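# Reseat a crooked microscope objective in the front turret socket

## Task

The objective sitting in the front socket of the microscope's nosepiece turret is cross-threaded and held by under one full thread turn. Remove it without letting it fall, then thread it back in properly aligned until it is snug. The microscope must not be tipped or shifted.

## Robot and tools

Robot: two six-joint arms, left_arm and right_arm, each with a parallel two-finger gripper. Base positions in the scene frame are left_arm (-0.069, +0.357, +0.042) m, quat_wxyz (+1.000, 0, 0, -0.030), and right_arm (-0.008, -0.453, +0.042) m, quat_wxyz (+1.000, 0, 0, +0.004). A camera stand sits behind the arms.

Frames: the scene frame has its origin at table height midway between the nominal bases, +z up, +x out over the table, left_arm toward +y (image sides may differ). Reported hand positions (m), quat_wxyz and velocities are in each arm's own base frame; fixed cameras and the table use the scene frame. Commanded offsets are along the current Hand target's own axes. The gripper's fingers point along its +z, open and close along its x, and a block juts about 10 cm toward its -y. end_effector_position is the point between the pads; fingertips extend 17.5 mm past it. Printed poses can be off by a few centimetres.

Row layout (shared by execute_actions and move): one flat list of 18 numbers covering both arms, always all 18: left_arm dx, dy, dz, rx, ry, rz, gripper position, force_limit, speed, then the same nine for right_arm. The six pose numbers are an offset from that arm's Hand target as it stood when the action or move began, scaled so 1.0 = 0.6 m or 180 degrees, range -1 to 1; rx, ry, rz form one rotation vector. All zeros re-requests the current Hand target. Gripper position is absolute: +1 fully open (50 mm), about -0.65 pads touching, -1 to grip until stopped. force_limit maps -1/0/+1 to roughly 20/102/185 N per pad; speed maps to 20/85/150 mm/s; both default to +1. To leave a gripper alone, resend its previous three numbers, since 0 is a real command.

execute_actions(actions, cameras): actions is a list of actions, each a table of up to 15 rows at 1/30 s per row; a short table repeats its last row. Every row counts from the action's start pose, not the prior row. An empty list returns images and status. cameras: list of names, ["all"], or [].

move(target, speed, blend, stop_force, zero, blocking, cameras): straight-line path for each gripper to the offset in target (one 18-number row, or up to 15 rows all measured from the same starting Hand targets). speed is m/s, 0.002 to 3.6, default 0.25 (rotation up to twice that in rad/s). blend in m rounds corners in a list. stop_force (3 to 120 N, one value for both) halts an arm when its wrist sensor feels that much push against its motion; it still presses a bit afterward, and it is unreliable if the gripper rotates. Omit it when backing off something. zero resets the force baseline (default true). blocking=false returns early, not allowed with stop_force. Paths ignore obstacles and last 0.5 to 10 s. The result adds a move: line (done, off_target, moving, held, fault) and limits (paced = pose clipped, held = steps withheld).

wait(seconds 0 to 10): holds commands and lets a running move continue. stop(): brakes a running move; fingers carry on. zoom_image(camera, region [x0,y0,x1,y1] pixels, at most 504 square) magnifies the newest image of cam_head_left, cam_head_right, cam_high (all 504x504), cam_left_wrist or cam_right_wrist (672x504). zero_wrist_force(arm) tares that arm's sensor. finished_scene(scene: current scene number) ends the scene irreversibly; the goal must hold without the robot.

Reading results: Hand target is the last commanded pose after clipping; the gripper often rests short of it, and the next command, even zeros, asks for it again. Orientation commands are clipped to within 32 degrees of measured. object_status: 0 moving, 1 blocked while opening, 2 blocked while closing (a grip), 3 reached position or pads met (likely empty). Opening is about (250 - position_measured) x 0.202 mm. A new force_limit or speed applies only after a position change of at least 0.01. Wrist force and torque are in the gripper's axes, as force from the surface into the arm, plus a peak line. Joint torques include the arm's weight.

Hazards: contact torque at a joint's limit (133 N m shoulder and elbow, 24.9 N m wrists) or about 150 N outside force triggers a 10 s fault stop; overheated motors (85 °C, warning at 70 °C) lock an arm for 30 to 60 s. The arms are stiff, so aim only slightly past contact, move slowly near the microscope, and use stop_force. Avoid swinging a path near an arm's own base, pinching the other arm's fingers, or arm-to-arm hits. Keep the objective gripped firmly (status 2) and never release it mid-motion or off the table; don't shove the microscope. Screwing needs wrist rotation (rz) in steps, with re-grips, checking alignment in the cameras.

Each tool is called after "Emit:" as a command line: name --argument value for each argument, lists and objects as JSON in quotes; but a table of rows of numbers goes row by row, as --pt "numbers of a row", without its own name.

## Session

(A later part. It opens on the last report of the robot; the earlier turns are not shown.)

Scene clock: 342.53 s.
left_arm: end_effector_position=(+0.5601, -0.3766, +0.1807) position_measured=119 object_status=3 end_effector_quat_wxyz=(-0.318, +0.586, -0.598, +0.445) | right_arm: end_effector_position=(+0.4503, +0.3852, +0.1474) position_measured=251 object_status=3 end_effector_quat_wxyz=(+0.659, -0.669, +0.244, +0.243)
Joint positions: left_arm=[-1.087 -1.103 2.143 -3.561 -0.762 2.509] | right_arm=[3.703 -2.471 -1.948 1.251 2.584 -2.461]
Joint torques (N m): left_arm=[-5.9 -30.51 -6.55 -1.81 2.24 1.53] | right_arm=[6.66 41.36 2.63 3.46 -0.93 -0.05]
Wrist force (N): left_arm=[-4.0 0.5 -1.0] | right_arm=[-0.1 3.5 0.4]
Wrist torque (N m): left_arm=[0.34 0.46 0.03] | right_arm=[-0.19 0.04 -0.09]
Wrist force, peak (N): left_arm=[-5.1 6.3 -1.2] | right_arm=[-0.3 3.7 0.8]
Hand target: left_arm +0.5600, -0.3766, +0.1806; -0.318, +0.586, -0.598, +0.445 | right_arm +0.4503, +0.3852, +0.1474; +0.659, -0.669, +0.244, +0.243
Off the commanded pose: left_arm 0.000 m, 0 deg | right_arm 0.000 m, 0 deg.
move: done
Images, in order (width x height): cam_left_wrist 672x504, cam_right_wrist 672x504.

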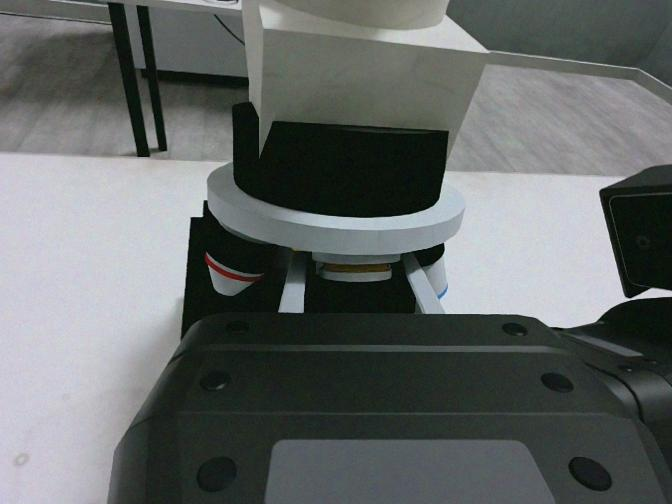

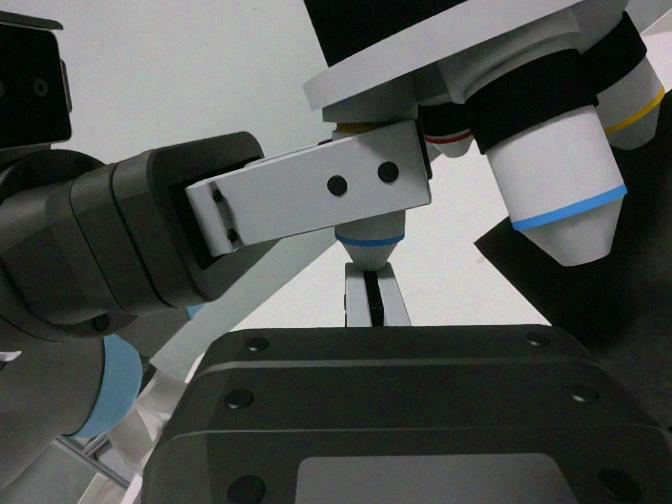

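Emit:
move --pt "-0.00102 0.00013 0.00048 0 0.279 -0.0748 0.224 -0.6 -1 0 0 0 0 0 0 -1 -1 1" --pt "-0.00102 0.00013 0.00048 0 0.279 -0.0748 -1 -0.6 -1 0 0 0 0 0 0 -1 -1 1" --speed 0.2 --cameras '["cam_right_wrist","cam_left_wrist"]'

Emit:
zoom_image --camera "cam_right_wrist" --region '[310, 80, 440, 280]'

Emit:
zoom_image --camera "cam_left_wrist" --region '[305, 220, 415, 290]'

Scene clock: 346.50 s.
left_arm: end_effector_position=(+0.5603, -0.3760, +0.1804) position_measured=132 object_status=2 end_effector_quat_wxyz=(+0.018, +0.406, -0.606, +0.684) | right_arm: end_effector_position=(+0.4503, +0.3852, +0.1474) position_measured=251 object_status=3 end_effector_quat_wxyz=(+0.659, -0.669, +0.244, +0.243)
Joint positions: left_arm=[-0.657 -0.801 2.039 -4.313 -1.921 2.548] | right_arm=[3.703 -2.471 -1.948 1.251 2.584 -2.461]
Joint torques (N m): left_arm=[8.67 -30.03 -22.19 -2.21 -1.52 -1.58] | right_arm=[2.18 51.31 15.02 3.5 1.14 1.35]
Wrist force (N): left_arm=[2.7 0.5 -2.3] | right_arm=[0.7 2.4 0.5]
Wrist torque (N m): left_arm=[0.31 0.33 0.02] | right_arm=[-0.18 0.08 -0.08]
Wrist force, peak (N): left_arm=[-4.2 0.2 -1.3] | right_arm=[-0.1 3.8 0.5]
Hand target: left_arm +0.5603, -0.3760, +0.1804; +0.018, +0.406, -0.606, +0.684 | right_arm +0.4503, +0.3852, +0.1474; +0.659, -0.669, +0.244, +0.243
Off the commanded pose: left_arm 0.000 m, 0 deg | right_arm 0.000 m, 0 deg.
move: done
Images, in order (width x height): cam_left_wrist 672x504, cam_right_wrist 672x504.

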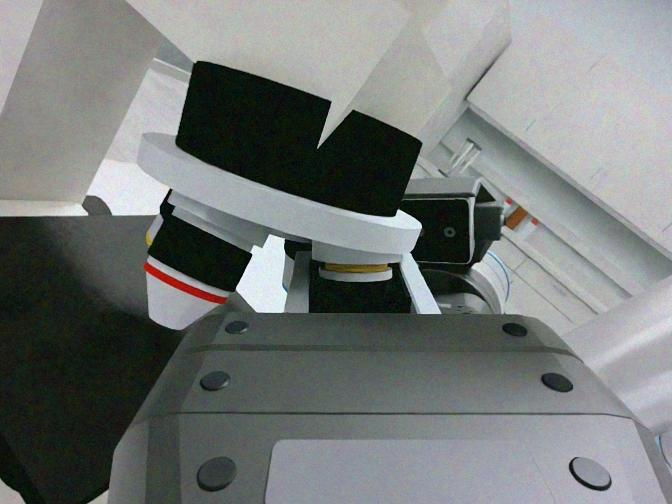

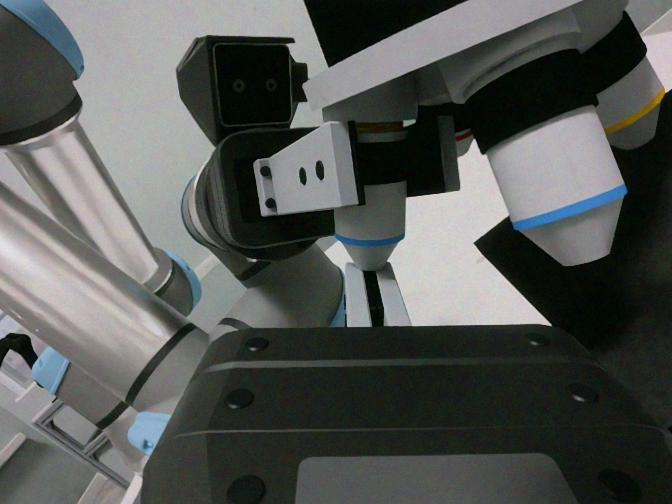

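Scaled by 2.520.

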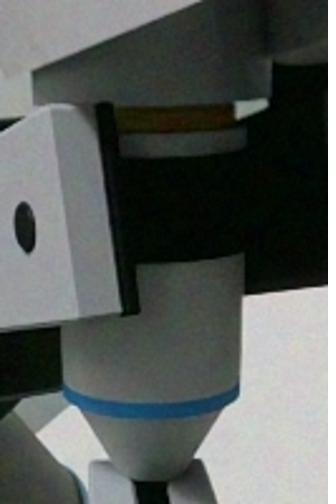

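Scaled by 4.582.

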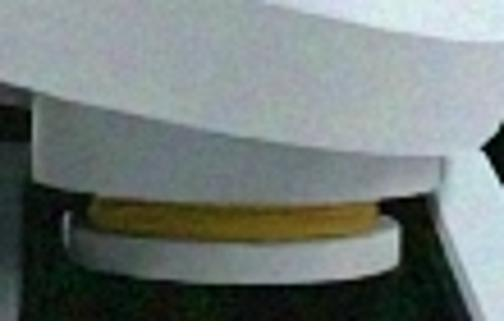

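Emit:
move --pt "0.0006 0 0 0 0 0 -1 -0.6 -1 0 0.0003 0 0 0 0 -1 -1 1" --pt "0.00104 -0.00004 0.0001 0 -0.1073 0.0288 -1 -0.6 -1 0 0.0003 0 0 0 0 -1 -1 1" --speed 0.08

Scene clock: 350.30 s.
left_arm: end_effector_position=(+0.5600, -0.3764, +0.1807) position_measured=132 object_status=2 end_effector_quat_wxyz=(+0.114, -0.487, +0.618, -0.607) | right_arm: end_effector_position=(+0.4502, +0.3852, +0.1472) position_measured=251 object_status=3 end_effector_quat_wxyz=(+0.659, -0.669, +0.244, +0.243)
Joint positions: left_arm=[-0.836 -0.966 2.174 -4.108 -1.456 2.632] | right_arm=[3.703 -2.471 -1.948 1.251 2.584 -2.461]
Joint torques (N m): left_arm=[-7.2 -48.78 -0.4 -1.96 2.85 1.66] | right_arm=[7.69 43.91 3.2 3.43 -2.39 1.53]
Wrist force (N): left_arm=[-6.0 4.2 1.4] | right_arm=[-0.5 -0.4 0.4]
Wrist torque (N m): left_arm=[0.21 0.33 -0.09] | right_arm=[-0.22 0.04 -0.09]
Wrist force, peak (N): left_arm=[-6.3 4.0 2.0] | right_arm=[1.1 3.0 0.9]
Hand target: left_arm +0.5600, -0.3764, +0.1808; +0.114, -0.487, +0.618, -0.607 | right_arm +0.4502, +0.3852, +0.1472; +0.659, -0.669, +0.244, +0.243
Off the commanded pose: left_arm 0.000 m, 0 deg | right_arm 0.000 m, 0 deg.
move: done

Emit:
move --target '[0.00013,0.00005,0.0004,0,-0.0912,0.0245,-1,-0.6,-1,0,0,0,0,0,0,-1,-1,1]' --speed 0.08

Emit:
move --target '[0.0003,-0.00003,-0.0001,0,-0.0912,0.0245,-1,-0.6,-1,0,0,0,0,0,0,-1,-1,1]' --speed 0.08 --cameras '["cam_right_wrist","cam_left_wrist"]'

Emit:
zoom_image --camera "cam_right_wrist" --region '[310, 80, 440, 280]'

Emit:
zoom_image --camera "cam_left_wrist" --region '[305, 230, 405, 290]'

Scene clock: 353.30 s.
left_arm: end_effector_position=(+0.5601, -0.3766, +0.1807) position_measured=132 object_status=2 end_effector_quat_wxyz=(+0.224, -0.544, +0.613, -0.526) | right_arm: end_effector_position=(+0.4502, +0.3852, +0.1472) position_measured=251 object_status=3 end_effector_quat_wxyz=(+0.659, -0.669, +0.244, +0.243)
Joint positions: left_arm=[-0.986 -1.059 2.188 -3.864 -1.064 2.613] | right_arm=[3.703 -2.471 -1.948 1.251 2.584 -2.461]
Joint torques (N m): left_arm=[-7.2 -45.65 -27.46 -1.77 3.88 -1.45] | right_arm=[7.74 50.46 6.95 2.27 -1.29 1.36]
Wrist force (N): left_arm=[-5.3 4.2 0.3] | right_arm=[-0.3 -0.4 0.2]
Wrist torque (N m): left_arm=[0.33 0.44 0.01] | right_arm=[-0.22 0.00 -0.09]
Wrist force, peak (N): left_arm=[-6.6 5.4 2.2] | right_arm=[0.1 2.9 1.4]
Hand target: left_arm +0.5601, -0.3766, +0.1807; +0.224, -0.544, +0.613, -0.526 | right_arm +0.4502, +0.3852, +0.1472; +0.659, -0.669, +0.244, +0.243
Off the commanded pose: left_arm 0.000 m, 0 deg | right_arm 0.000 m, 0 deg.
move: done

Scene clock: 355.83 s.
left_arm: end_effector_position=(+0.5600, -0.3767, +0.1808) position_measured=132 object_status=2 end_effector_quat_wxyz=(-0.330, +0.590, -0.596, +0.434) | right_arm: end_effector_position=(+0.4502, +0.3852, +0.1472) position_measured=251 object_status=3 end_effector_quat_wxyz=(+0.659, -0.669, +0.244, +0.243)
Joint positions: left_arm=[-1.098 -1.107 2.133 -3.512 -0.727 2.488] | right_arm=[3.703 -2.471 -1.948 1.251 2.584 -2.461]
Joint torques (N m): left_arm=[-8.56 -45.95 -30.85 -2.2 4.8 -1.45] | right_arm=[7.9 50.04 10.02 1.23 -0.03 1.31]
Wrist force (N): left_arm=[-6.7 6.2 3.3] | right_arm=[-0.2 -0.3 0.5]
Wrist torque (N m): left_arm=[0.22 0.44 0.00] | right_arm=[-0.20 0.00 -0.09]
Wrist force, peak (N): left_arm=[-7.3 9.7 5.8] | right_arm=[-0.5 -0.5 0.6]
Hand target: left_arm +0.5600, -0.3767, +0.1808; -0.330, +0.590, -0.596, +0.434 | right_arm +0.4502, +0.3852, +0.1472; +0.659, -0.669, +0.244, +0.243
Off the commanded pose: left_arm 0.000 m, 0 deg | right_arm 0.000 m, 0 deg.
move: done
Images, in order (width x height): cam_left_wrist 672x504, cam_right_wrist 672x504.

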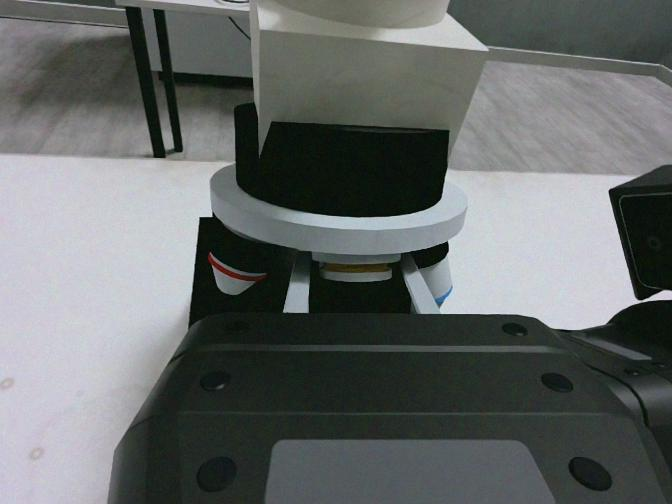

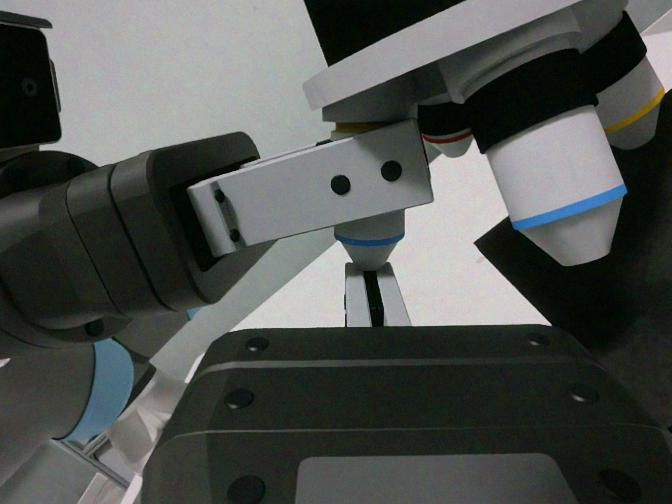

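Scaled by 2.520.

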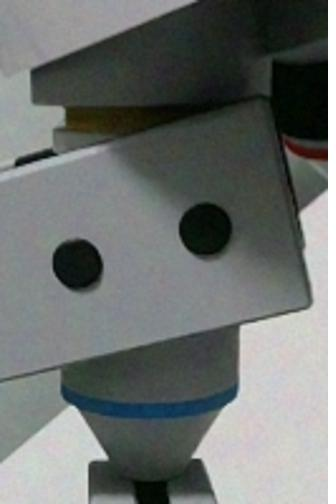

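Scaled by 5.040.

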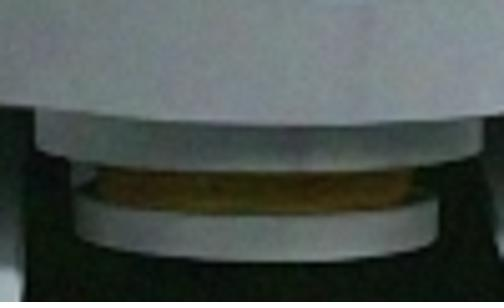

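Emit:
move --target '[-0.00025,0.00009,0.00032,0,0,0,-1,-0.6,-1,0,-0.004,0,0,0,0,-1,-1,1]' --speed 0.006 --stop_force 3

Emit:
move --pt "0 0 0 0 0 0 0.224 -0.6 -1 0 0 0 0 0 0 -1 -1 1" --pt "0.0001 0.00005 0.0001 0 0.285 -0.0764 0.224 -0.6 -1 0 0 0 0 0 0 -1 -1 1" --pt "0.0001 0.00005 0.0001 0 0.285 -0.0764 -1 -0.6 -1 0 0 0 0 0 0 -1 -1 1" --speed 0.2

Scene clock: 358.43 s.
left_arm: end_effector_position=(+0.5601, -0.3766, +0.1807) position_measured=132 object_status=2 end_effector_quat_wxyz=(-0.330, +0.590, -0.595, +0.434) | right_arm: end_effector_position=(+0.4503, +0.3853, +0.1474) position_measured=251 object_status=3 end_effector_quat_wxyz=(+0.659, -0.669, +0.244, +0.243)
Joint positions: left_arm=[-1.098 -1.106 2.133 -3.512 -0.727 2.488] | right_arm=[3.703 -2.471 -1.948 1.251 2.584 -2.461]
Joint torques (N m): left_arm=[1.01 -33.48 -29.24 -4.63 0.37 1.68] | right_arm=[4.09 38.99 0.21 3.79 -2.36 1.17]
Wrist force (N): left_arm=[-5.5 4.6 -0.5] | right_arm=[0.7 2.0 0.2]
Wrist torque (N m): left_arm=[0.26 0.47 0.00] | right_arm=[-0.20 0.05 -0.08]
Wrist force, peak (N): left_arm=[-8.6 5.4 3.1] | right_arm=[-0.3 5.3 -1.9]
Hand target: left_arm +0.5601, -0.3766, +0.1807; -0.330, +0.590, -0.595, +0.434 | right_arm +0.4503, +0.3853, +0.1474; +0.659, -0.669, +0.244, +0.243 (not the last commanded pose)
Off the commanded pose: left_arm 0.000 m, 0 deg | right_arm 0.002 m, 0 deg.
move: contact (left_arm, right_arm)

Scene clock: 362.53 s.
left_arm: end_effector_position=(+0.5602, -0.3767, +0.1807) position_measured=132 object_status=2 end_effector_quat_wxyz=(+0.012, +0.409, -0.607, +0.681) | right_arm: end_effector_position=(+0.4503, +0.3853, +0.1474) position_measured=251 object_status=3 end_effector_quat_wxyz=(+0.659, -0.669, +0.244, +0.243)
Joint positions: left_arm=[-0.665 -0.81 2.048 -4.304 -1.9 2.554] | right_arm=[3.703 -2.471 -1.948 1.251 2.584 -2.461]
Joint torques (N m): left_arm=[3.44 -33.73 -24.39 -4.92 -4.3 -1.39] | right_arm=[7.94 38.96 3.04 -0.55 0.3 1.43]
Wrist force (N): left_arm=[-6.7 0.3 -0.7] | right_arm=[-1.5 2.5 -0.6]
Wrist torque (N m): left_arm=[0.33 0.30 0.02] | right_arm=[-0.18 0.05 -0.11]
Wrist force, peak (N): left_arm=[-5.8 4.6 -0.5] | right_arm=[-1.5 2.5 -0.6]
Hand target: left_arm +0.5602, -0.3767, +0.1807; +0.012, +0.409, -0.607, +0.681 | right_arm +0.4503, +0.3853, +0.1474; +0.659, -0.669, +0.244, +0.243
Off the commanded pose: left_arm 0.000 m, 0 deg | right_arm 0.000 m, 0 deg.
move: done

Emit:
move --pt "-0.0004 0 0 0 0 0 -1 -0.6 -1 0 0 0 0 0 0 -1 -1 1" --pt "-0.0001 0 0 0 -0.285 0.0764 -1 -0.6 -1 0 0 0 0 0 0 -1 -1 1" --speed 0.12 --cameras '["cam_right_wrist","cam_left_wrist"]'

Emit:
zoom_image --camera "cam_right_wrist" --region '[310, 80, 440, 280]'

Emit:
zoom_image --camera "cam_left_wrist" --region '[305, 230, 405, 290]'

Scene clock: 368.33 s.
left_arm: end_effector_position=(+0.5602, -0.3767, +0.1807) position_measured=132 object_status=2 end_effector_quat_wxyz=(-0.330, +0.590, -0.595, +0.434) | right_arm: end_effector_position=(+0.4503, +0.3853, +0.1474) position_measured=251 object_status=3 end_effector_quat_wxyz=(+0.659, -0.669, +0.244, +0.243)
Joint positions: left_arm=[-1.097 -1.106 2.133 -3.513 -0.727 2.488] | right_arm=[3.703 -2.471 -1.948 1.251 2.584 -2.461]
Joint torques (N m): left_arm=[-8.4 -44.73 -29.03 -1.55 4.88 -1.63] | right_arm=[-2.2 50.05 5.14 3.63 -1.63 1.3]
Wrist force (N): left_arm=[-4.4 3.3 6.1] | right_arm=[0.4 1.7 0.0]
Wrist torque (N m): left_arm=[0.24 0.58 0.03] | right_arm=[-0.18 0.04 -0.08]
Wrist force, peak (N): left_arm=[-5.8 10.1 14.3] | right_arm=[2.4 9.9 2.8]
Hand target: left_arm +0.5602, -0.3767, +0.1806; -0.330, +0.590, -0.595, +0.434 | right_arm +0.4503, +0.3853, +0.1474; +0.659, -0.669, +0.244, +0.243
Off the commanded pose: left_arm 0.000 m, 0 deg | right_arm 0.000 m, 0 deg.
move: done
Images, in order (width x height): cam_left_wrist 672x504, cam_right_wrist 672x504.

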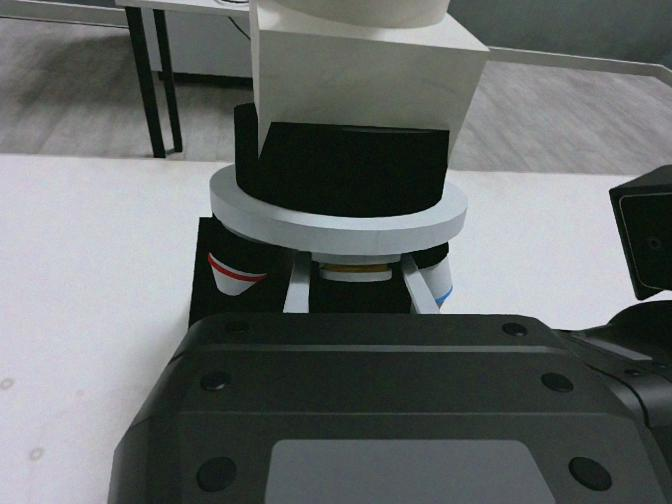

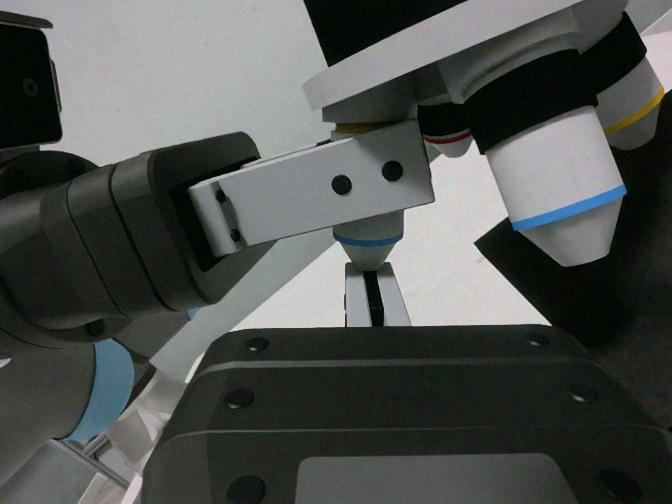

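Scaled by 2.520.

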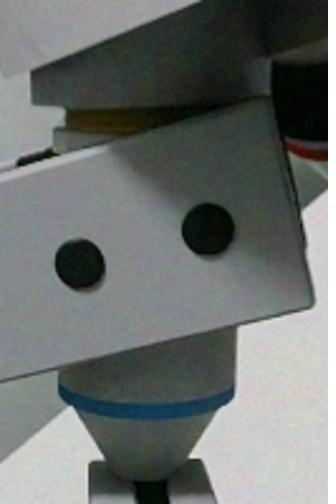

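Scaled by 5.040.

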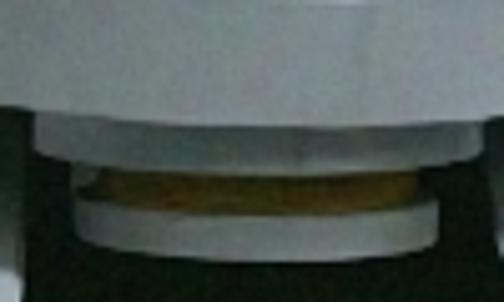

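Emit:
move --pt "0 0.00013 0.00048 0 0 0 -1 -0.6 -1 0 -0.0002 0 0 0 0 -1 -1 1" --pt "0 0.00013 0.00048 0 0 0 0.224 -0.6 -1 0 -0.0002 0 0 0 0 -1 -1 1" --pt "-0.0002 0.00013 0.00048 0 0.285 -0.0764 0.224 -0.6 -1 0 -0.0002 0 0 0 0 -1 -1 1" --pt "-0.0002 0.00013 0.00048 0 0.285 -0.0764 -1 -0.6 -1 0 -0.0002 0 0 0 0 -1 -1 1" --speed 0.2 --cameras '["cam_right_wrist","cam_left_wrist"]'

Emit:
zoom_image --camera "cam_right_wrist" --region '[310, 80, 440, 280]'

Emit:
zoom_image --camera "cam_left_wrist" --region '[305, 220, 415, 290]'

Scene clock: 376.60 s.
left_arm: end_effector_position=(+0.5604, -0.3766, +0.1804) position_measured=132 object_status=2 end_effector_quat_wxyz=(+0.012, +0.409, -0.607, +0.681) | right_arm: end_effector_position=(+0.4504, +0.3853, +0.1475) position_measured=251 object_status=3 end_effector_quat_wxyz=(+0.659, -0.669, +0.244, +0.243)
Joint positions: left_arm=[-0.665 -0.809 2.047 -4.304 -1.901 2.554] | right_arm=[3.703 -2.471 -1.947 1.251 2.584 -2.461]
Joint torques (N m): left_arm=[8.19 -29.8 -22.06 -3.02 -2.25 -1.41] | right_arm=[-6.75 51.61 14.04 0.27 1.13 -0.14]
Wrist force (N): left_arm=[1.7 -0.4 -0.6] | right_arm=[1.2 3.3 0.3]
Wrist torque (N m): left_arm=[0.31 0.30 0.01] | right_arm=[-0.19 0.04 -0.08]
Wrist force, peak (N): left_arm=[-5.7 4.4 5.8] | right_arm=[1.4 5.2 0.6]
Hand target: left_arm +0.5605, -0.3766, +0.1804; +0.012, +0.409, -0.607, +0.681 | right_arm +0.4504, +0.3853, +0.1475; +0.659, -0.669, +0.244, +0.243
Off the commanded pose: left_arm 0.000 m, 0 deg | right_arm 0.000 m, 0 deg.
move: done
Images, in order (width x height): cam_left_wrist 672x504, cam_right_wrist 672x504.

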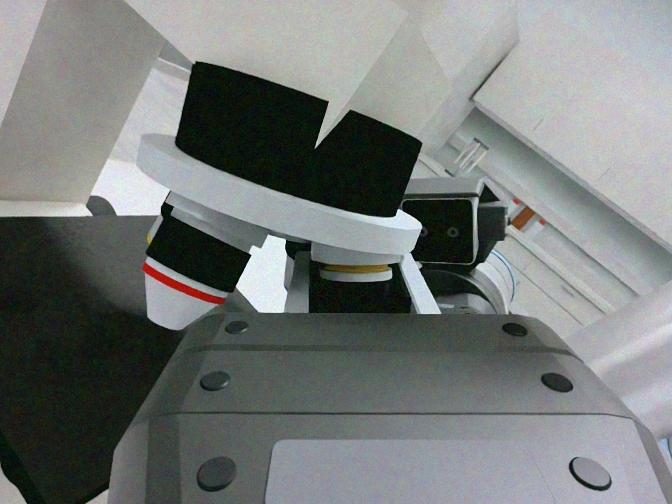

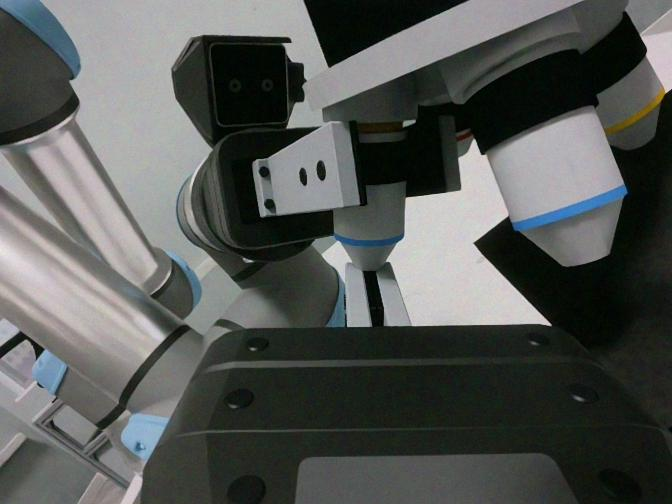

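Scaled by 2.520.

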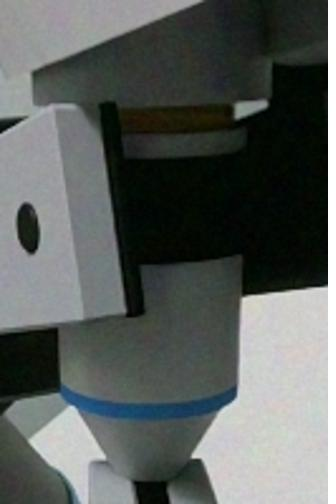

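Scaled by 4.582.

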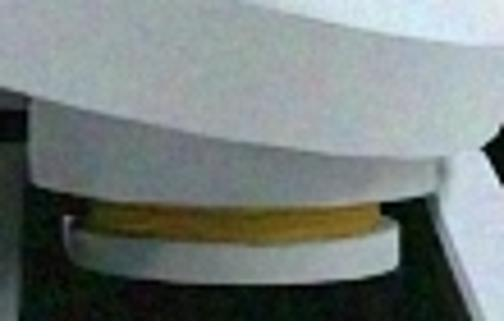

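Emit:
move --pt "0.0005 -0.0001 0 0 0 0 -1 -0.6 -1 0 0 0 0 0 0 -1 -1 1" --pt "0.0003 -0.0002 0.0 0 -0.285 0.0764 -1 -0.6 -1 0 0 0 0 0 0 -1 -1 1" --speed 0.12 --cameras '["cam_right_wrist","cam_left_wrist"]'

Emit:
zoom_image --camera "cam_right_wrist" --region '[310, 80, 440, 280]'

Emit:
zoom_image --camera "cam_left_wrist" --region '[305, 230, 405, 290]'

Scene clock: 382.43 s.
left_arm: end_effector_position=(+0.5604, -0.3766, +0.1807) position_measured=132 object_status=2 end_effector_quat_wxyz=(-0.330, +0.590, -0.595, +0.434) | right_arm: end_effector_position=(+0.4504, +0.3853, +0.1474) position_measured=251 object_status=3 end_effector_quat_wxyz=(+0.659, -0.669, +0.244, +0.243)
Joint positions: left_arm=[-1.097 -1.106 2.133 -3.513 -0.727 2.489] | right_arm=[3.703 -2.471 -1.947 1.251 2.584 -2.461]
Joint torques (N m): left_arm=[-7.74 -46.55 -30.36 -2.11 5.35 -1.17] | right_arm=[-6.11 49.02 2.39 1.14 -1.51 -1.56]
Wrist force (N): left_arm=[-4.8 6.3 3.7] | right_arm=[1.2 3.4 -0.1]
Wrist torque (N m): left_arm=[0.23 0.55 -0.02] | right_arm=[-0.14 0.05 -0.08]
Wrist force, peak (N): left_arm=[-7.5 12.9 12.9] | right_arm=[3.4 10.9 2.9]
Hand target: left_arm +0.5604, -0.3767, +0.1806; -0.330, +0.590, -0.595, +0.434 | right_arm +0.4504, +0.3853, +0.1475; +0.659, -0.669, +0.244, +0.243
Off the commanded pose: left_arm 0.000 m, 0 deg | right_arm 0.000 m, 0 deg.
move: done
Images, in order (width x height): cam_left_wrist 672x504, cam_right_wrist 672x504.

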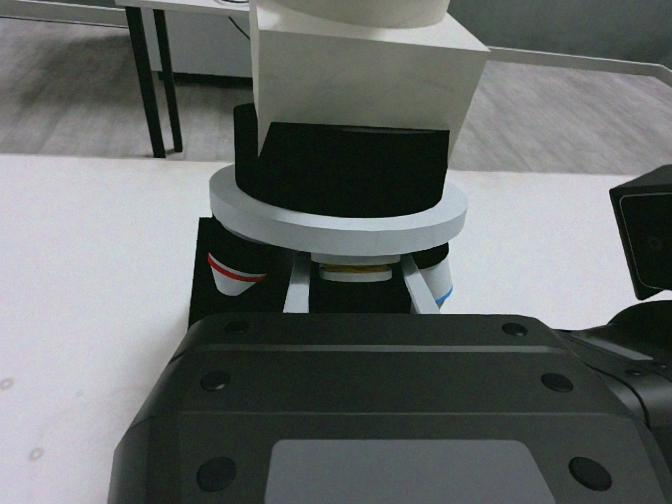

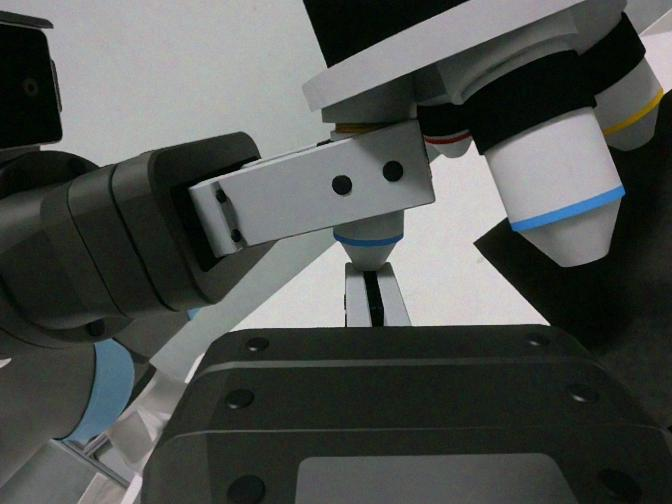

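Scaled by 2.520.

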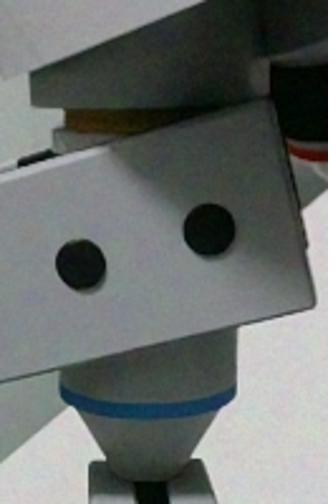

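Scaled by 5.040.

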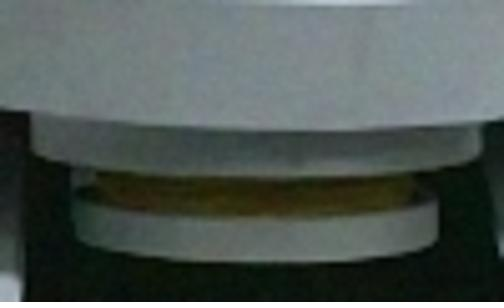

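Emit:
move --pt "0 0.0001 0.0004 0 0 0 -1 -0.6 -1 0 0 0 0 0 0 -1 -1 1" --pt "0 0.0001 0.0004 0 0 0 0.224 -0.6 -1 0 0 0 0 0 0 -1 -1 1" --pt "-0.0001 0.0001 0.0004 0 0.285 -0.0764 0.224 -0.6 -1 0 0 0 0 0 0 -1 -1 1" --pt "-0.0001 0.0001 0.0004 0 0.285 -0.0764 -1 -0.6 -1 0 0 0 0 0 0 -1 -1 1" --speed 0.2

Scene clock: 388.03 s.
left_arm: end_effector_position=(+0.5606, -0.3766, +0.1805) position_measured=132 object_status=2 end_effector_quat_wxyz=(+0.012, +0.409, -0.607, +0.681) | right_arm: end_effector_position=(+0.4504, +0.3853, +0.1475) position_measured=251 object_status=3 end_effector_quat_wxyz=(+0.659, -0.669, +0.244, +0.243)
Joint positions: left_arm=[-0.665 -0.809 2.047 -4.303 -1.901 2.554] | right_arm=[3.703 -2.471 -1.947 1.251 2.584 -2.461]
Joint torques (N m): left_arm=[7.99 -30.23 -23.08 -3.42 -2.5 -1.31] | right_arm=[-5.42 45.6 1.93 1.75 -2.24 -1.57]
Wrist force (N): left_arm=[0.5 0.3 -1.8] | right_arm=[0.7 2.1 0.7]
Wrist torque (N m): left_arm=[0.32 0.34 -0.01] | right_arm=[-0.22 0.06 -0.08]
Wrist force, peak (N): left_arm=[-6.6 7.5 3.2] | right_arm=[1.2 5.3 1.5]
Hand target: left_arm +0.5606, -0.3766, +0.1805; +0.012, +0.409, -0.607, +0.681 | right_arm +0.4504, +0.3853, +0.1475; +0.659, -0.669, +0.244, +0.243
Off the commanded pose: left_arm 0.000 m, 0 deg | right_arm 0.000 m, 0 deg.
move: done

Emit:
move --pt "0.0004 -0.0001 0 0 0 0 -1 -0.6 -1 0 0 0 0 0 0 -1 -1 1" --pt "0.0001 -0.0003 0.0 0 -0.285 0.0764 -1 -0.6 -1 0 0 0 0 0 0 -1 -1 1" --speed 0.12 --cameras '["cam_right_wrist","cam_left_wrist"]'

Emit:
zoom_image --camera "cam_right_wrist" --region '[310, 80, 440, 280]'

Emit:
zoom_image --camera "cam_left_wrist" --region '[305, 230, 405, 290]'

Scene clock: 393.67 s.
left_arm: end_effector_position=(+0.5606, -0.3766, +0.1807) position_measured=132 object_status=2 end_effector_quat_wxyz=(-0.330, +0.590, -0.595, +0.434) | right_arm: end_effector_position=(+0.4504, +0.3853, +0.1474) position_measured=251 object_status=3 end_effector_quat_wxyz=(+0.659, -0.669, +0.244, +0.243)
Joint positions: left_arm=[-1.096 -1.105 2.132 -3.513 -0.728 2.489] | right_arm=[3.703 -2.471 -1.947 1.251 2.584 -2.461]
Joint torques (N m): left_arm=[-7.25 -46.82 -31.19 -1.89 5.18 -1.34] | right_arm=[-3.27 45.49 8.01 2.48 -2.39 -1.49]
Wrist force (N): left_arm=[-5.5 7.1 2.6] | right_arm=[-0.1 0.6 0.3]
Wrist torque (N m): left_arm=[0.24 0.45 -0.04] | right_arm=[-0.19 0.05 -0.09]
Wrist force, peak (N): left_arm=[-8.4 14.0 10.9] | right_arm=[1.2 8.5 0.0]
Hand target: left_arm +0.5606, -0.3766, +0.1807; -0.330, +0.590, -0.595, +0.434 | right_arm +0.4504, +0.3853, +0.1475; +0.659, -0.669, +0.244, +0.243
Off the commanded pose: left_arm 0.000 m, 0 deg | right_arm 0.000 m, 0 deg.
move: done
Images, in order (width x height): cam_left_wrist 672x504, cam_right_wrist 672x504.

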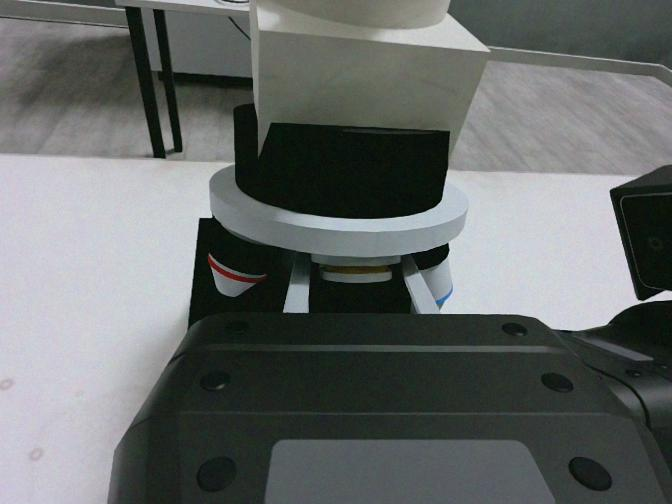

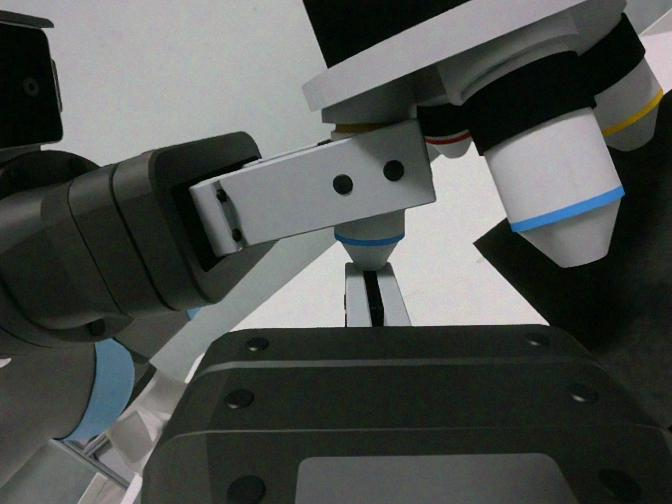

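Scaled by 2.520.

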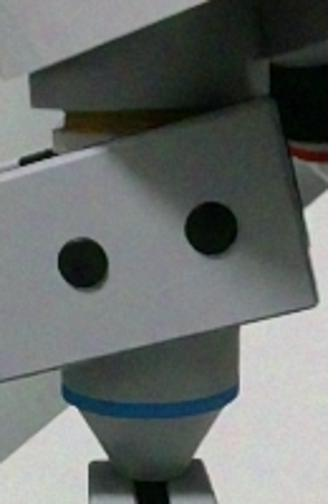

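Scaled by 5.040.

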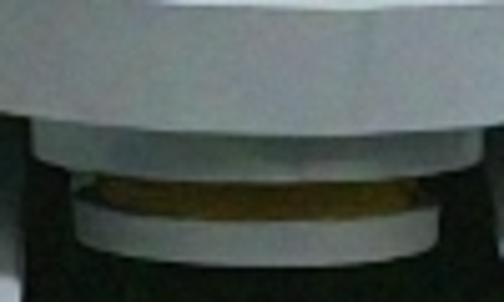

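Emit:
move --pt "0 0.0001 0.0003 0 0 0 -1 -0.6 -1 0 -0.0005 0 0 0 0 -1 -1 1" --pt "0 0.0001 0.0003 0 0 0 0.224 -0.6 -1 0 -0.0005 0 0 0 0 -1 -1 1" --pt "-0.0001 0.0001 0.0003 0 0.285 -0.0764 0.224 -0.6 -1 0 -0.0005 0 0 0 0 -1 -1 1" --pt "-0.0001 0.0001 0.0003 0 0.285 -0.0764 -1 -0.6 -1 0 -0.0005 0 0 0 0 -1 -1 1" --speed 0.2

Scene clock: 399.13 s.
left_arm: end_effector_position=(+0.5608, -0.3766, +0.1805) position_measured=132 object_status=2 end_effector_quat_wxyz=(+0.012, +0.409, -0.607, +0.681) | right_arm: end_effector_position=(+0.4506, +0.3853, +0.1477) position_measured=251 object_status=3 end_effector_quat_wxyz=(+0.659, -0.669, +0.244, +0.243)
Joint positions: left_arm=[-0.664 -0.809 2.046 -4.303 -1.901 2.554] | right_arm=[3.703 -2.47 -1.947 1.25 2.584 -2.461]
Joint torques (N m): left_arm=[8.18 -29.35 -22.17 -2.51 -2.02 -1.48] | right_arm=[-6.05 51.03 13.13 4.3 -1.92 -1.54]
Wrist force (N): left_arm=[2.3 -0.3 -1.4] | right_arm=[3.1 9.4 1.5]
Wrist torque (N m): left_arm=[0.26 0.32 0.01] | right_arm=[-0.18 0.06 -0.08]
Wrist force, peak (N): left_arm=[-7.6 7.5 3.7] | right_arm=[1.3 10.6 0.3]
Hand target: left_arm +0.5608, -0.3766, +0.1805; +0.012, +0.409, -0.607, +0.681 | right_arm +0.4505, +0.3853, +0.1477; +0.659, -0.669, +0.244, +0.243
Off the commanded pose: left_arm 0.000 m, 0 deg | right_arm 0.000 m, 0 deg.
move: done

Emit:
move --pt "0.0006 -0.0001 0 0 0 0 -1 -0.6 -1 0 0.0003 0 0 0 0 -1 -1 1" --pt "0.0001 -0.0003 0.0 0 -0.285 0.0764 -1 -0.6 -1 0 0.0003 0 0 0 0 -1 -1 1" --speed 0.12 --cameras '["cam_right_wrist","cam_left_wrist"]'

Emit:
zoom_image --camera "cam_right_wrist" --region '[310, 80, 440, 280]'

Emit:
zoom_image --camera "cam_left_wrist" --region '[305, 230, 405, 290]'

Scene clock: 404.70 s.
left_arm: end_effector_position=(+0.5608, -0.3766, +0.1807) position_measured=132 object_status=2 end_effector_quat_wxyz=(-0.330, +0.590, -0.595, +0.434) | right_arm: end_effector_position=(+0.4504, +0.3853, +0.1475) position_measured=251 object_status=3 end_effector_quat_wxyz=(+0.659, -0.669, +0.244, +0.243)
Joint positions: left_arm=[-1.096 -1.105 2.132 -3.513 -0.728 2.489] | right_arm=[3.703 -2.471 -1.947 1.25 2.584 -2.461]
Joint torques (N m): left_arm=[-7.77 -46.52 -32.88 -2.48 4.89 -1.31] | right_arm=[4.94 50.42 8.88 3.41 0.89 0.83]
Wrist force (N): left_arm=[-7.0 8.5 2.4] | right_arm=[0.9 2.3 -0.2]
Wrist torque (N m): left_arm=[0.18 0.49 -0.02] | right_arm=[-0.17 0.03 -0.08]
Wrist force, peak (N): left_arm=[-9.6 15.2 12.3] | right_arm=[3.5 10.0 2.0]
Hand target: left_arm +0.5608, -0.3766, +0.1807; -0.330, +0.590, -0.595, +0.434 | right_arm +0.4504, +0.3853, +0.1475; +0.659, -0.669, +0.244, +0.243
Off the commanded pose: left_arm 0.000 m, 0 deg | right_arm 0.000 m, 0 deg.
move: done
Images, in order (width x height): cam_left_wrist 672x504, cam_right_wrist 672x504.

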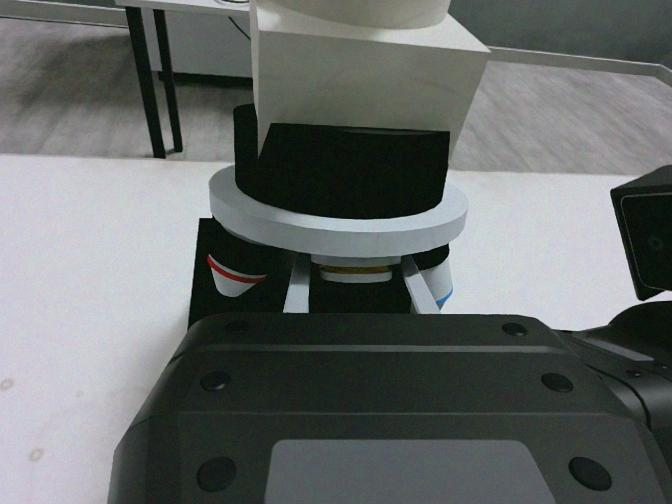

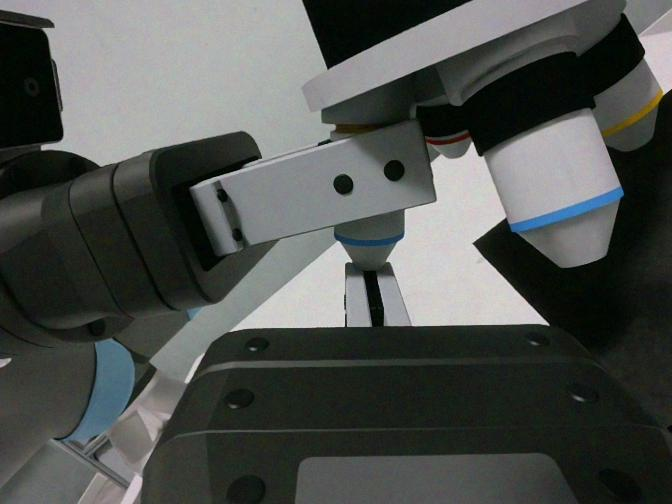

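Scaled by 2.520.

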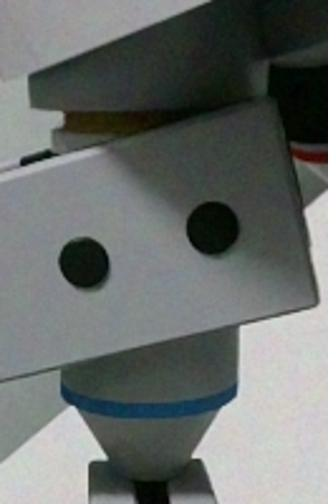

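Scaled by 5.040.

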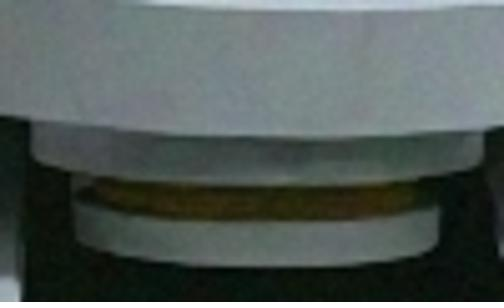

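Emit:
move --pt "-0.0002 0.0001 0.0003 0 0 0 -1 -0.6 -1 0 -0.0002 0 0 0 0 -1 -1 1" --pt "-0.0002 0.0001 0.0003 0 0 0 0.224 -0.6 -1 0 -0.0002 0 0 0 0 -1 -1 1" --pt "-0.0001 0.0001 0.0003 0 0.285 -0.0764 0.224 -0.6 -1 0 -0.0002 0 0 0 0 -1 -1 1" --pt "-0.0001 0.0001 0.0003 0 0.285 -0.0764 -1 -0.6 -1 0 -0.0002 0 0 0 0 -1 -1 1" --speed 0.2

Scene clock: 410.20 s.
left_arm: end_effector_position=(+0.5610, -0.3765, +0.1806) position_measured=132 object_status=2 end_effector_quat_wxyz=(+0.012, +0.409, -0.607, +0.681) | right_arm: end_effector_position=(+0.4505, +0.3853, +0.1476) position_measured=251 object_status=3 end_effector_quat_wxyz=(+0.659, -0.669, +0.244, +0.243)
Joint positions: left_arm=[-0.664 -0.809 2.046 -4.303 -1.902 2.554] | right_arm=[3.703 -2.47 -1.947 1.25 2.584 -2.461]
Joint torques (N m): left_arm=[10.32 -28.95 -23.01 -1.01 0.48 -1.53] | right_arm=[-7.91 53.18 15.76 3.25 -2.38 0.59]
Wrist force (N): left_arm=[5.7 0.3 -1.8] | right_arm=[2.5 5.8 1.3]
Wrist torque (N m): left_arm=[0.34 0.32 0.02] | right_arm=[-0.19 0.08 -0.08]
Wrist force, peak (N): left_arm=[-7.7 8.9 2.3] | right_arm=[1.7 8.0 0.3]
Hand target: left_arm +0.5610, -0.3765, +0.1806; +0.012, +0.409, -0.607, +0.681 | right_arm +0.4505, +0.3853, +0.1476; +0.659, -0.669, +0.244, +0.243
Off the commanded pose: left_arm 0.000 m, 0 deg | right_arm 0.000 m, 0 deg.
move: done

Emit:
move --pt "0.0008 -0.0001 0 0 0 0 -1 -0.6 -1 0 0.0001 0 0 0 0 -1 -1 1" --pt "0.0 -0.0004 0.0 0 -0.285 0.0764 -1 -0.6 -1 0 0.0001 0 0 0 0 -1 -1 1" --speed 0.12 --cameras '["cam_right_wrist","cam_left_wrist"]'

Emit:
zoom_image --camera "cam_right_wrist" --region '[310, 80, 440, 280]'

Emit:
zoom_image --camera "cam_left_wrist" --region '[305, 230, 405, 290]'

Scene clock: 415.83 s.
left_arm: end_effector_position=(+0.5611, -0.3765, +0.1808) position_measured=132 object_status=2 end_effector_quat_wxyz=(-0.330, +0.590, -0.595, +0.434) | right_arm: end_effector_position=(+0.4505, +0.3853, +0.1476) position_measured=251 object_status=3 end_effector_quat_wxyz=(+0.659, -0.669, +0.244, +0.243)
Joint positions: left_arm=[-1.095 -1.105 2.132 -3.513 -0.729 2.49] | right_arm=[3.703 -2.471 -1.947 1.25 2.584 -2.461]
Joint torques (N m): left_arm=[-7.8 -48.07 -32.23 -1.96 5.32 -1.57] | right_arm=[3.78 50.81 7.52 3.26 1.46 0.28]
Wrist force (N): left_arm=[-6.5 8.5 1.3] | right_arm=[0.4 1.3 0.1]
Wrist torque (N m): left_arm=[0.28 0.45 -0.01] | right_arm=[-0.19 0.03 -0.09]
Wrist force, peak (N): left_arm=[-8.5 14.4 10.4] | right_arm=[2.9 9.9 -3.3]
Hand target: left_arm +0.5611, -0.3765, +0.1808; -0.330, +0.590, -0.595, +0.434 | right_arm +0.4505, +0.3853, +0.1476; +0.659, -0.669, +0.244, +0.243
Off the commanded pose: left_arm 0.000 m, 0 deg | right_arm 0.000 m, 0 deg.
move: done
Images, in order (width x height): cam_left_wrist 672x504, cam_right_wrist 672x504.

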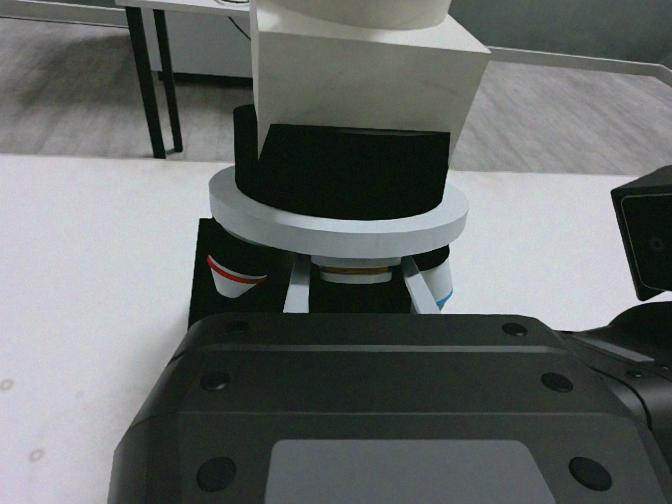

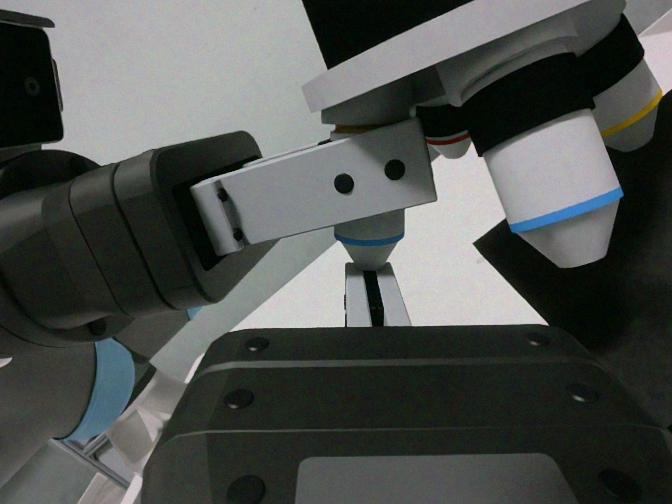

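Scaled by 2.520.

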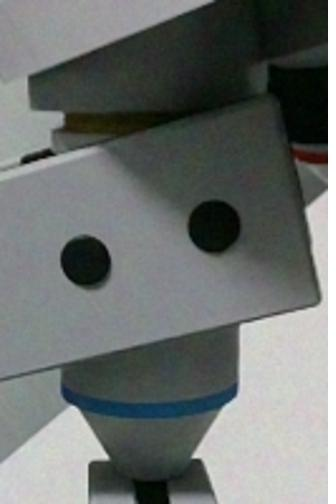

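Scaled by 5.040.

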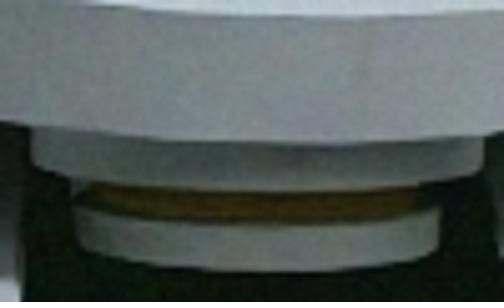

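Emit:
move --target '[0,0,0,0,0,0,-1,-0.6,-1,0,0.003,0,0,0,0,-1,-1,1]' --speed 0.03

Emit:
move --target '[0,0.0032,-0.0009,0,0,0,-1,-0.6,-1,0,0,0,0,0,0,-1,-1,1]' --speed 0.006 --stop_force 11

Scene clock: 417.60 s.
left_arm: end_effector_position=(+0.5611, -0.3765, +0.1808) position_measured=132 object_status=2 end_effector_quat_wxyz=(-0.330, +0.590, -0.595, +0.434) | right_arm: end_effector_position=(+0.4494, +0.3853, +0.1463) position_measured=251 object_status=3 end_effector_quat_wxyz=(+0.659, -0.669, +0.244, +0.243)
Joint positions: left_arm=[-1.096 -1.105 2.131 -3.513 -0.728 2.49] | right_arm=[3.704 -2.473 -1.949 1.255 2.583 -2.461]
Joint torques (N m): left_arm=[-7.33 -46.74 -31.55 -2.32 4.94 -1.5] | right_arm=[8.8 36.93 -0.81 3.43 -2.45 1.51]
Wrist force (N): left_arm=[-6.7 8.4 0.9] | right_arm=[-0.6 -0.4 0.2]
Wrist torque (N m): left_arm=[0.28 0.45 -0.03] | right_arm=[-0.22 0.06 -0.09]
Wrist force, peak (N): left_arm=[-7.2 8.3 1.3] | right_arm=[0.8 2.2 0.9]
Hand target: left_arm +0.5611, -0.3765, +0.1808; -0.330, +0.590, -0.595, +0.434 | right_arm +0.4493, +0.3853, +0.1462; +0.659, -0.669, +0.244, +0.243
Off the commanded pose: left_arm 0.000 m, 0 deg | right_arm 0.000 m, 0 deg.
move: done

Scene clock: 419.13 s.
left_arm: end_effector_position=(+0.5607, -0.3765, +0.1804) position_measured=132 object_status=2 end_effector_quat_wxyz=(-0.330, +0.590, -0.595, +0.434) | right_arm: end_effector_position=(+0.4493, +0.3853, +0.1462) position_measured=251 object_status=3 end_effector_quat_wxyz=(+0.659, -0.669, +0.244, +0.243)
Joint positions: left_arm=[-1.096 -1.105 2.132 -3.514 -0.728 2.489] | right_arm=[3.704 -2.473 -1.95 1.255 2.583 -2.461]
Joint torques (N m): left_arm=[1.83 -43.13 -28.76 -1.14 -2.86 2.16] | right_arm=[8.76 38.49 -0.57 3.43 -2.52 1.39]
Wrist force (N): left_arm=[-7.0 -2.3 6.2] | right_arm=[-0.4 -0.3 0.4]
Wrist torque (N m): left_arm=[0.27 0.44 -0.08] | right_arm=[-0.20 0.02 -0.09]
Wrist force, peak (N): left_arm=[-8.8 7.8 3.9] | right_arm=[-0.7 -0.2 0.4]
Hand target: left_arm +0.5607, -0.3765, +0.1804; -0.330, +0.590, -0.595, +0.434 (not the last commanded pose) | right_arm +0.4493, +0.3853, +0.1462; +0.659, -0.669, +0.244, +0.243
Off the commanded pose: left_arm 0.001 m, 0 deg | right_arm 0.000 m, 0 deg.
move: contact (left_arm)

Emit:
move --target '[-0.0001,-0.0005,0.0003,0,0,0,-1,-0.6,-1,0,-0.006,0,0,0,0,-1,-1,1]' --speed 0.008 --stop_force 3

Scene clock: 422.07 s.
left_arm: end_effector_position=(+0.5608, -0.3765, +0.1805) position_measured=132 object_status=2 end_effector_quat_wxyz=(-0.330, +0.590, -0.595, +0.434) | right_arm: end_effector_position=(+0.4504, +0.3853, +0.1475) position_measured=251 object_status=3 end_effector_quat_wxyz=(+0.659, -0.669, +0.244, +0.243)
Joint positions: left_arm=[-1.096 -1.105 2.132 -3.514 -0.728 2.489] | right_arm=[3.703 -2.471 -1.947 1.251 2.584 -2.461]
Joint torques (N m): left_arm=[-9.36 -38.19 -14.31 -1.4 1.71 -1.17] | right_arm=[7.31 38.93 0.21 3.73 -2.29 0.43]
Wrist force (N): left_arm=[-6.3 0.5 5.5] | right_arm=[-0.1 3.1 0.9]
Wrist torque (N m): left_arm=[0.23 0.43 -0.09] | right_arm=[-0.19 0.05 -0.10]
Wrist force, peak (N): left_arm=[-7.4 -2.1 6.6] | right_arm=[0.9 10.3 -0.2]
Hand target: left_arm +0.5608, -0.3765, +0.1805; -0.330, +0.590, -0.595, +0.434 | right_arm +0.4504, +0.3853, +0.1475; +0.659, -0.669, +0.244, +0.243 (not the last commanded pose)
Off the commanded pose: left_arm 0.000 m, 0 deg | right_arm 0.002 m, 0 deg.
move: contact (left_arm, right_arm)


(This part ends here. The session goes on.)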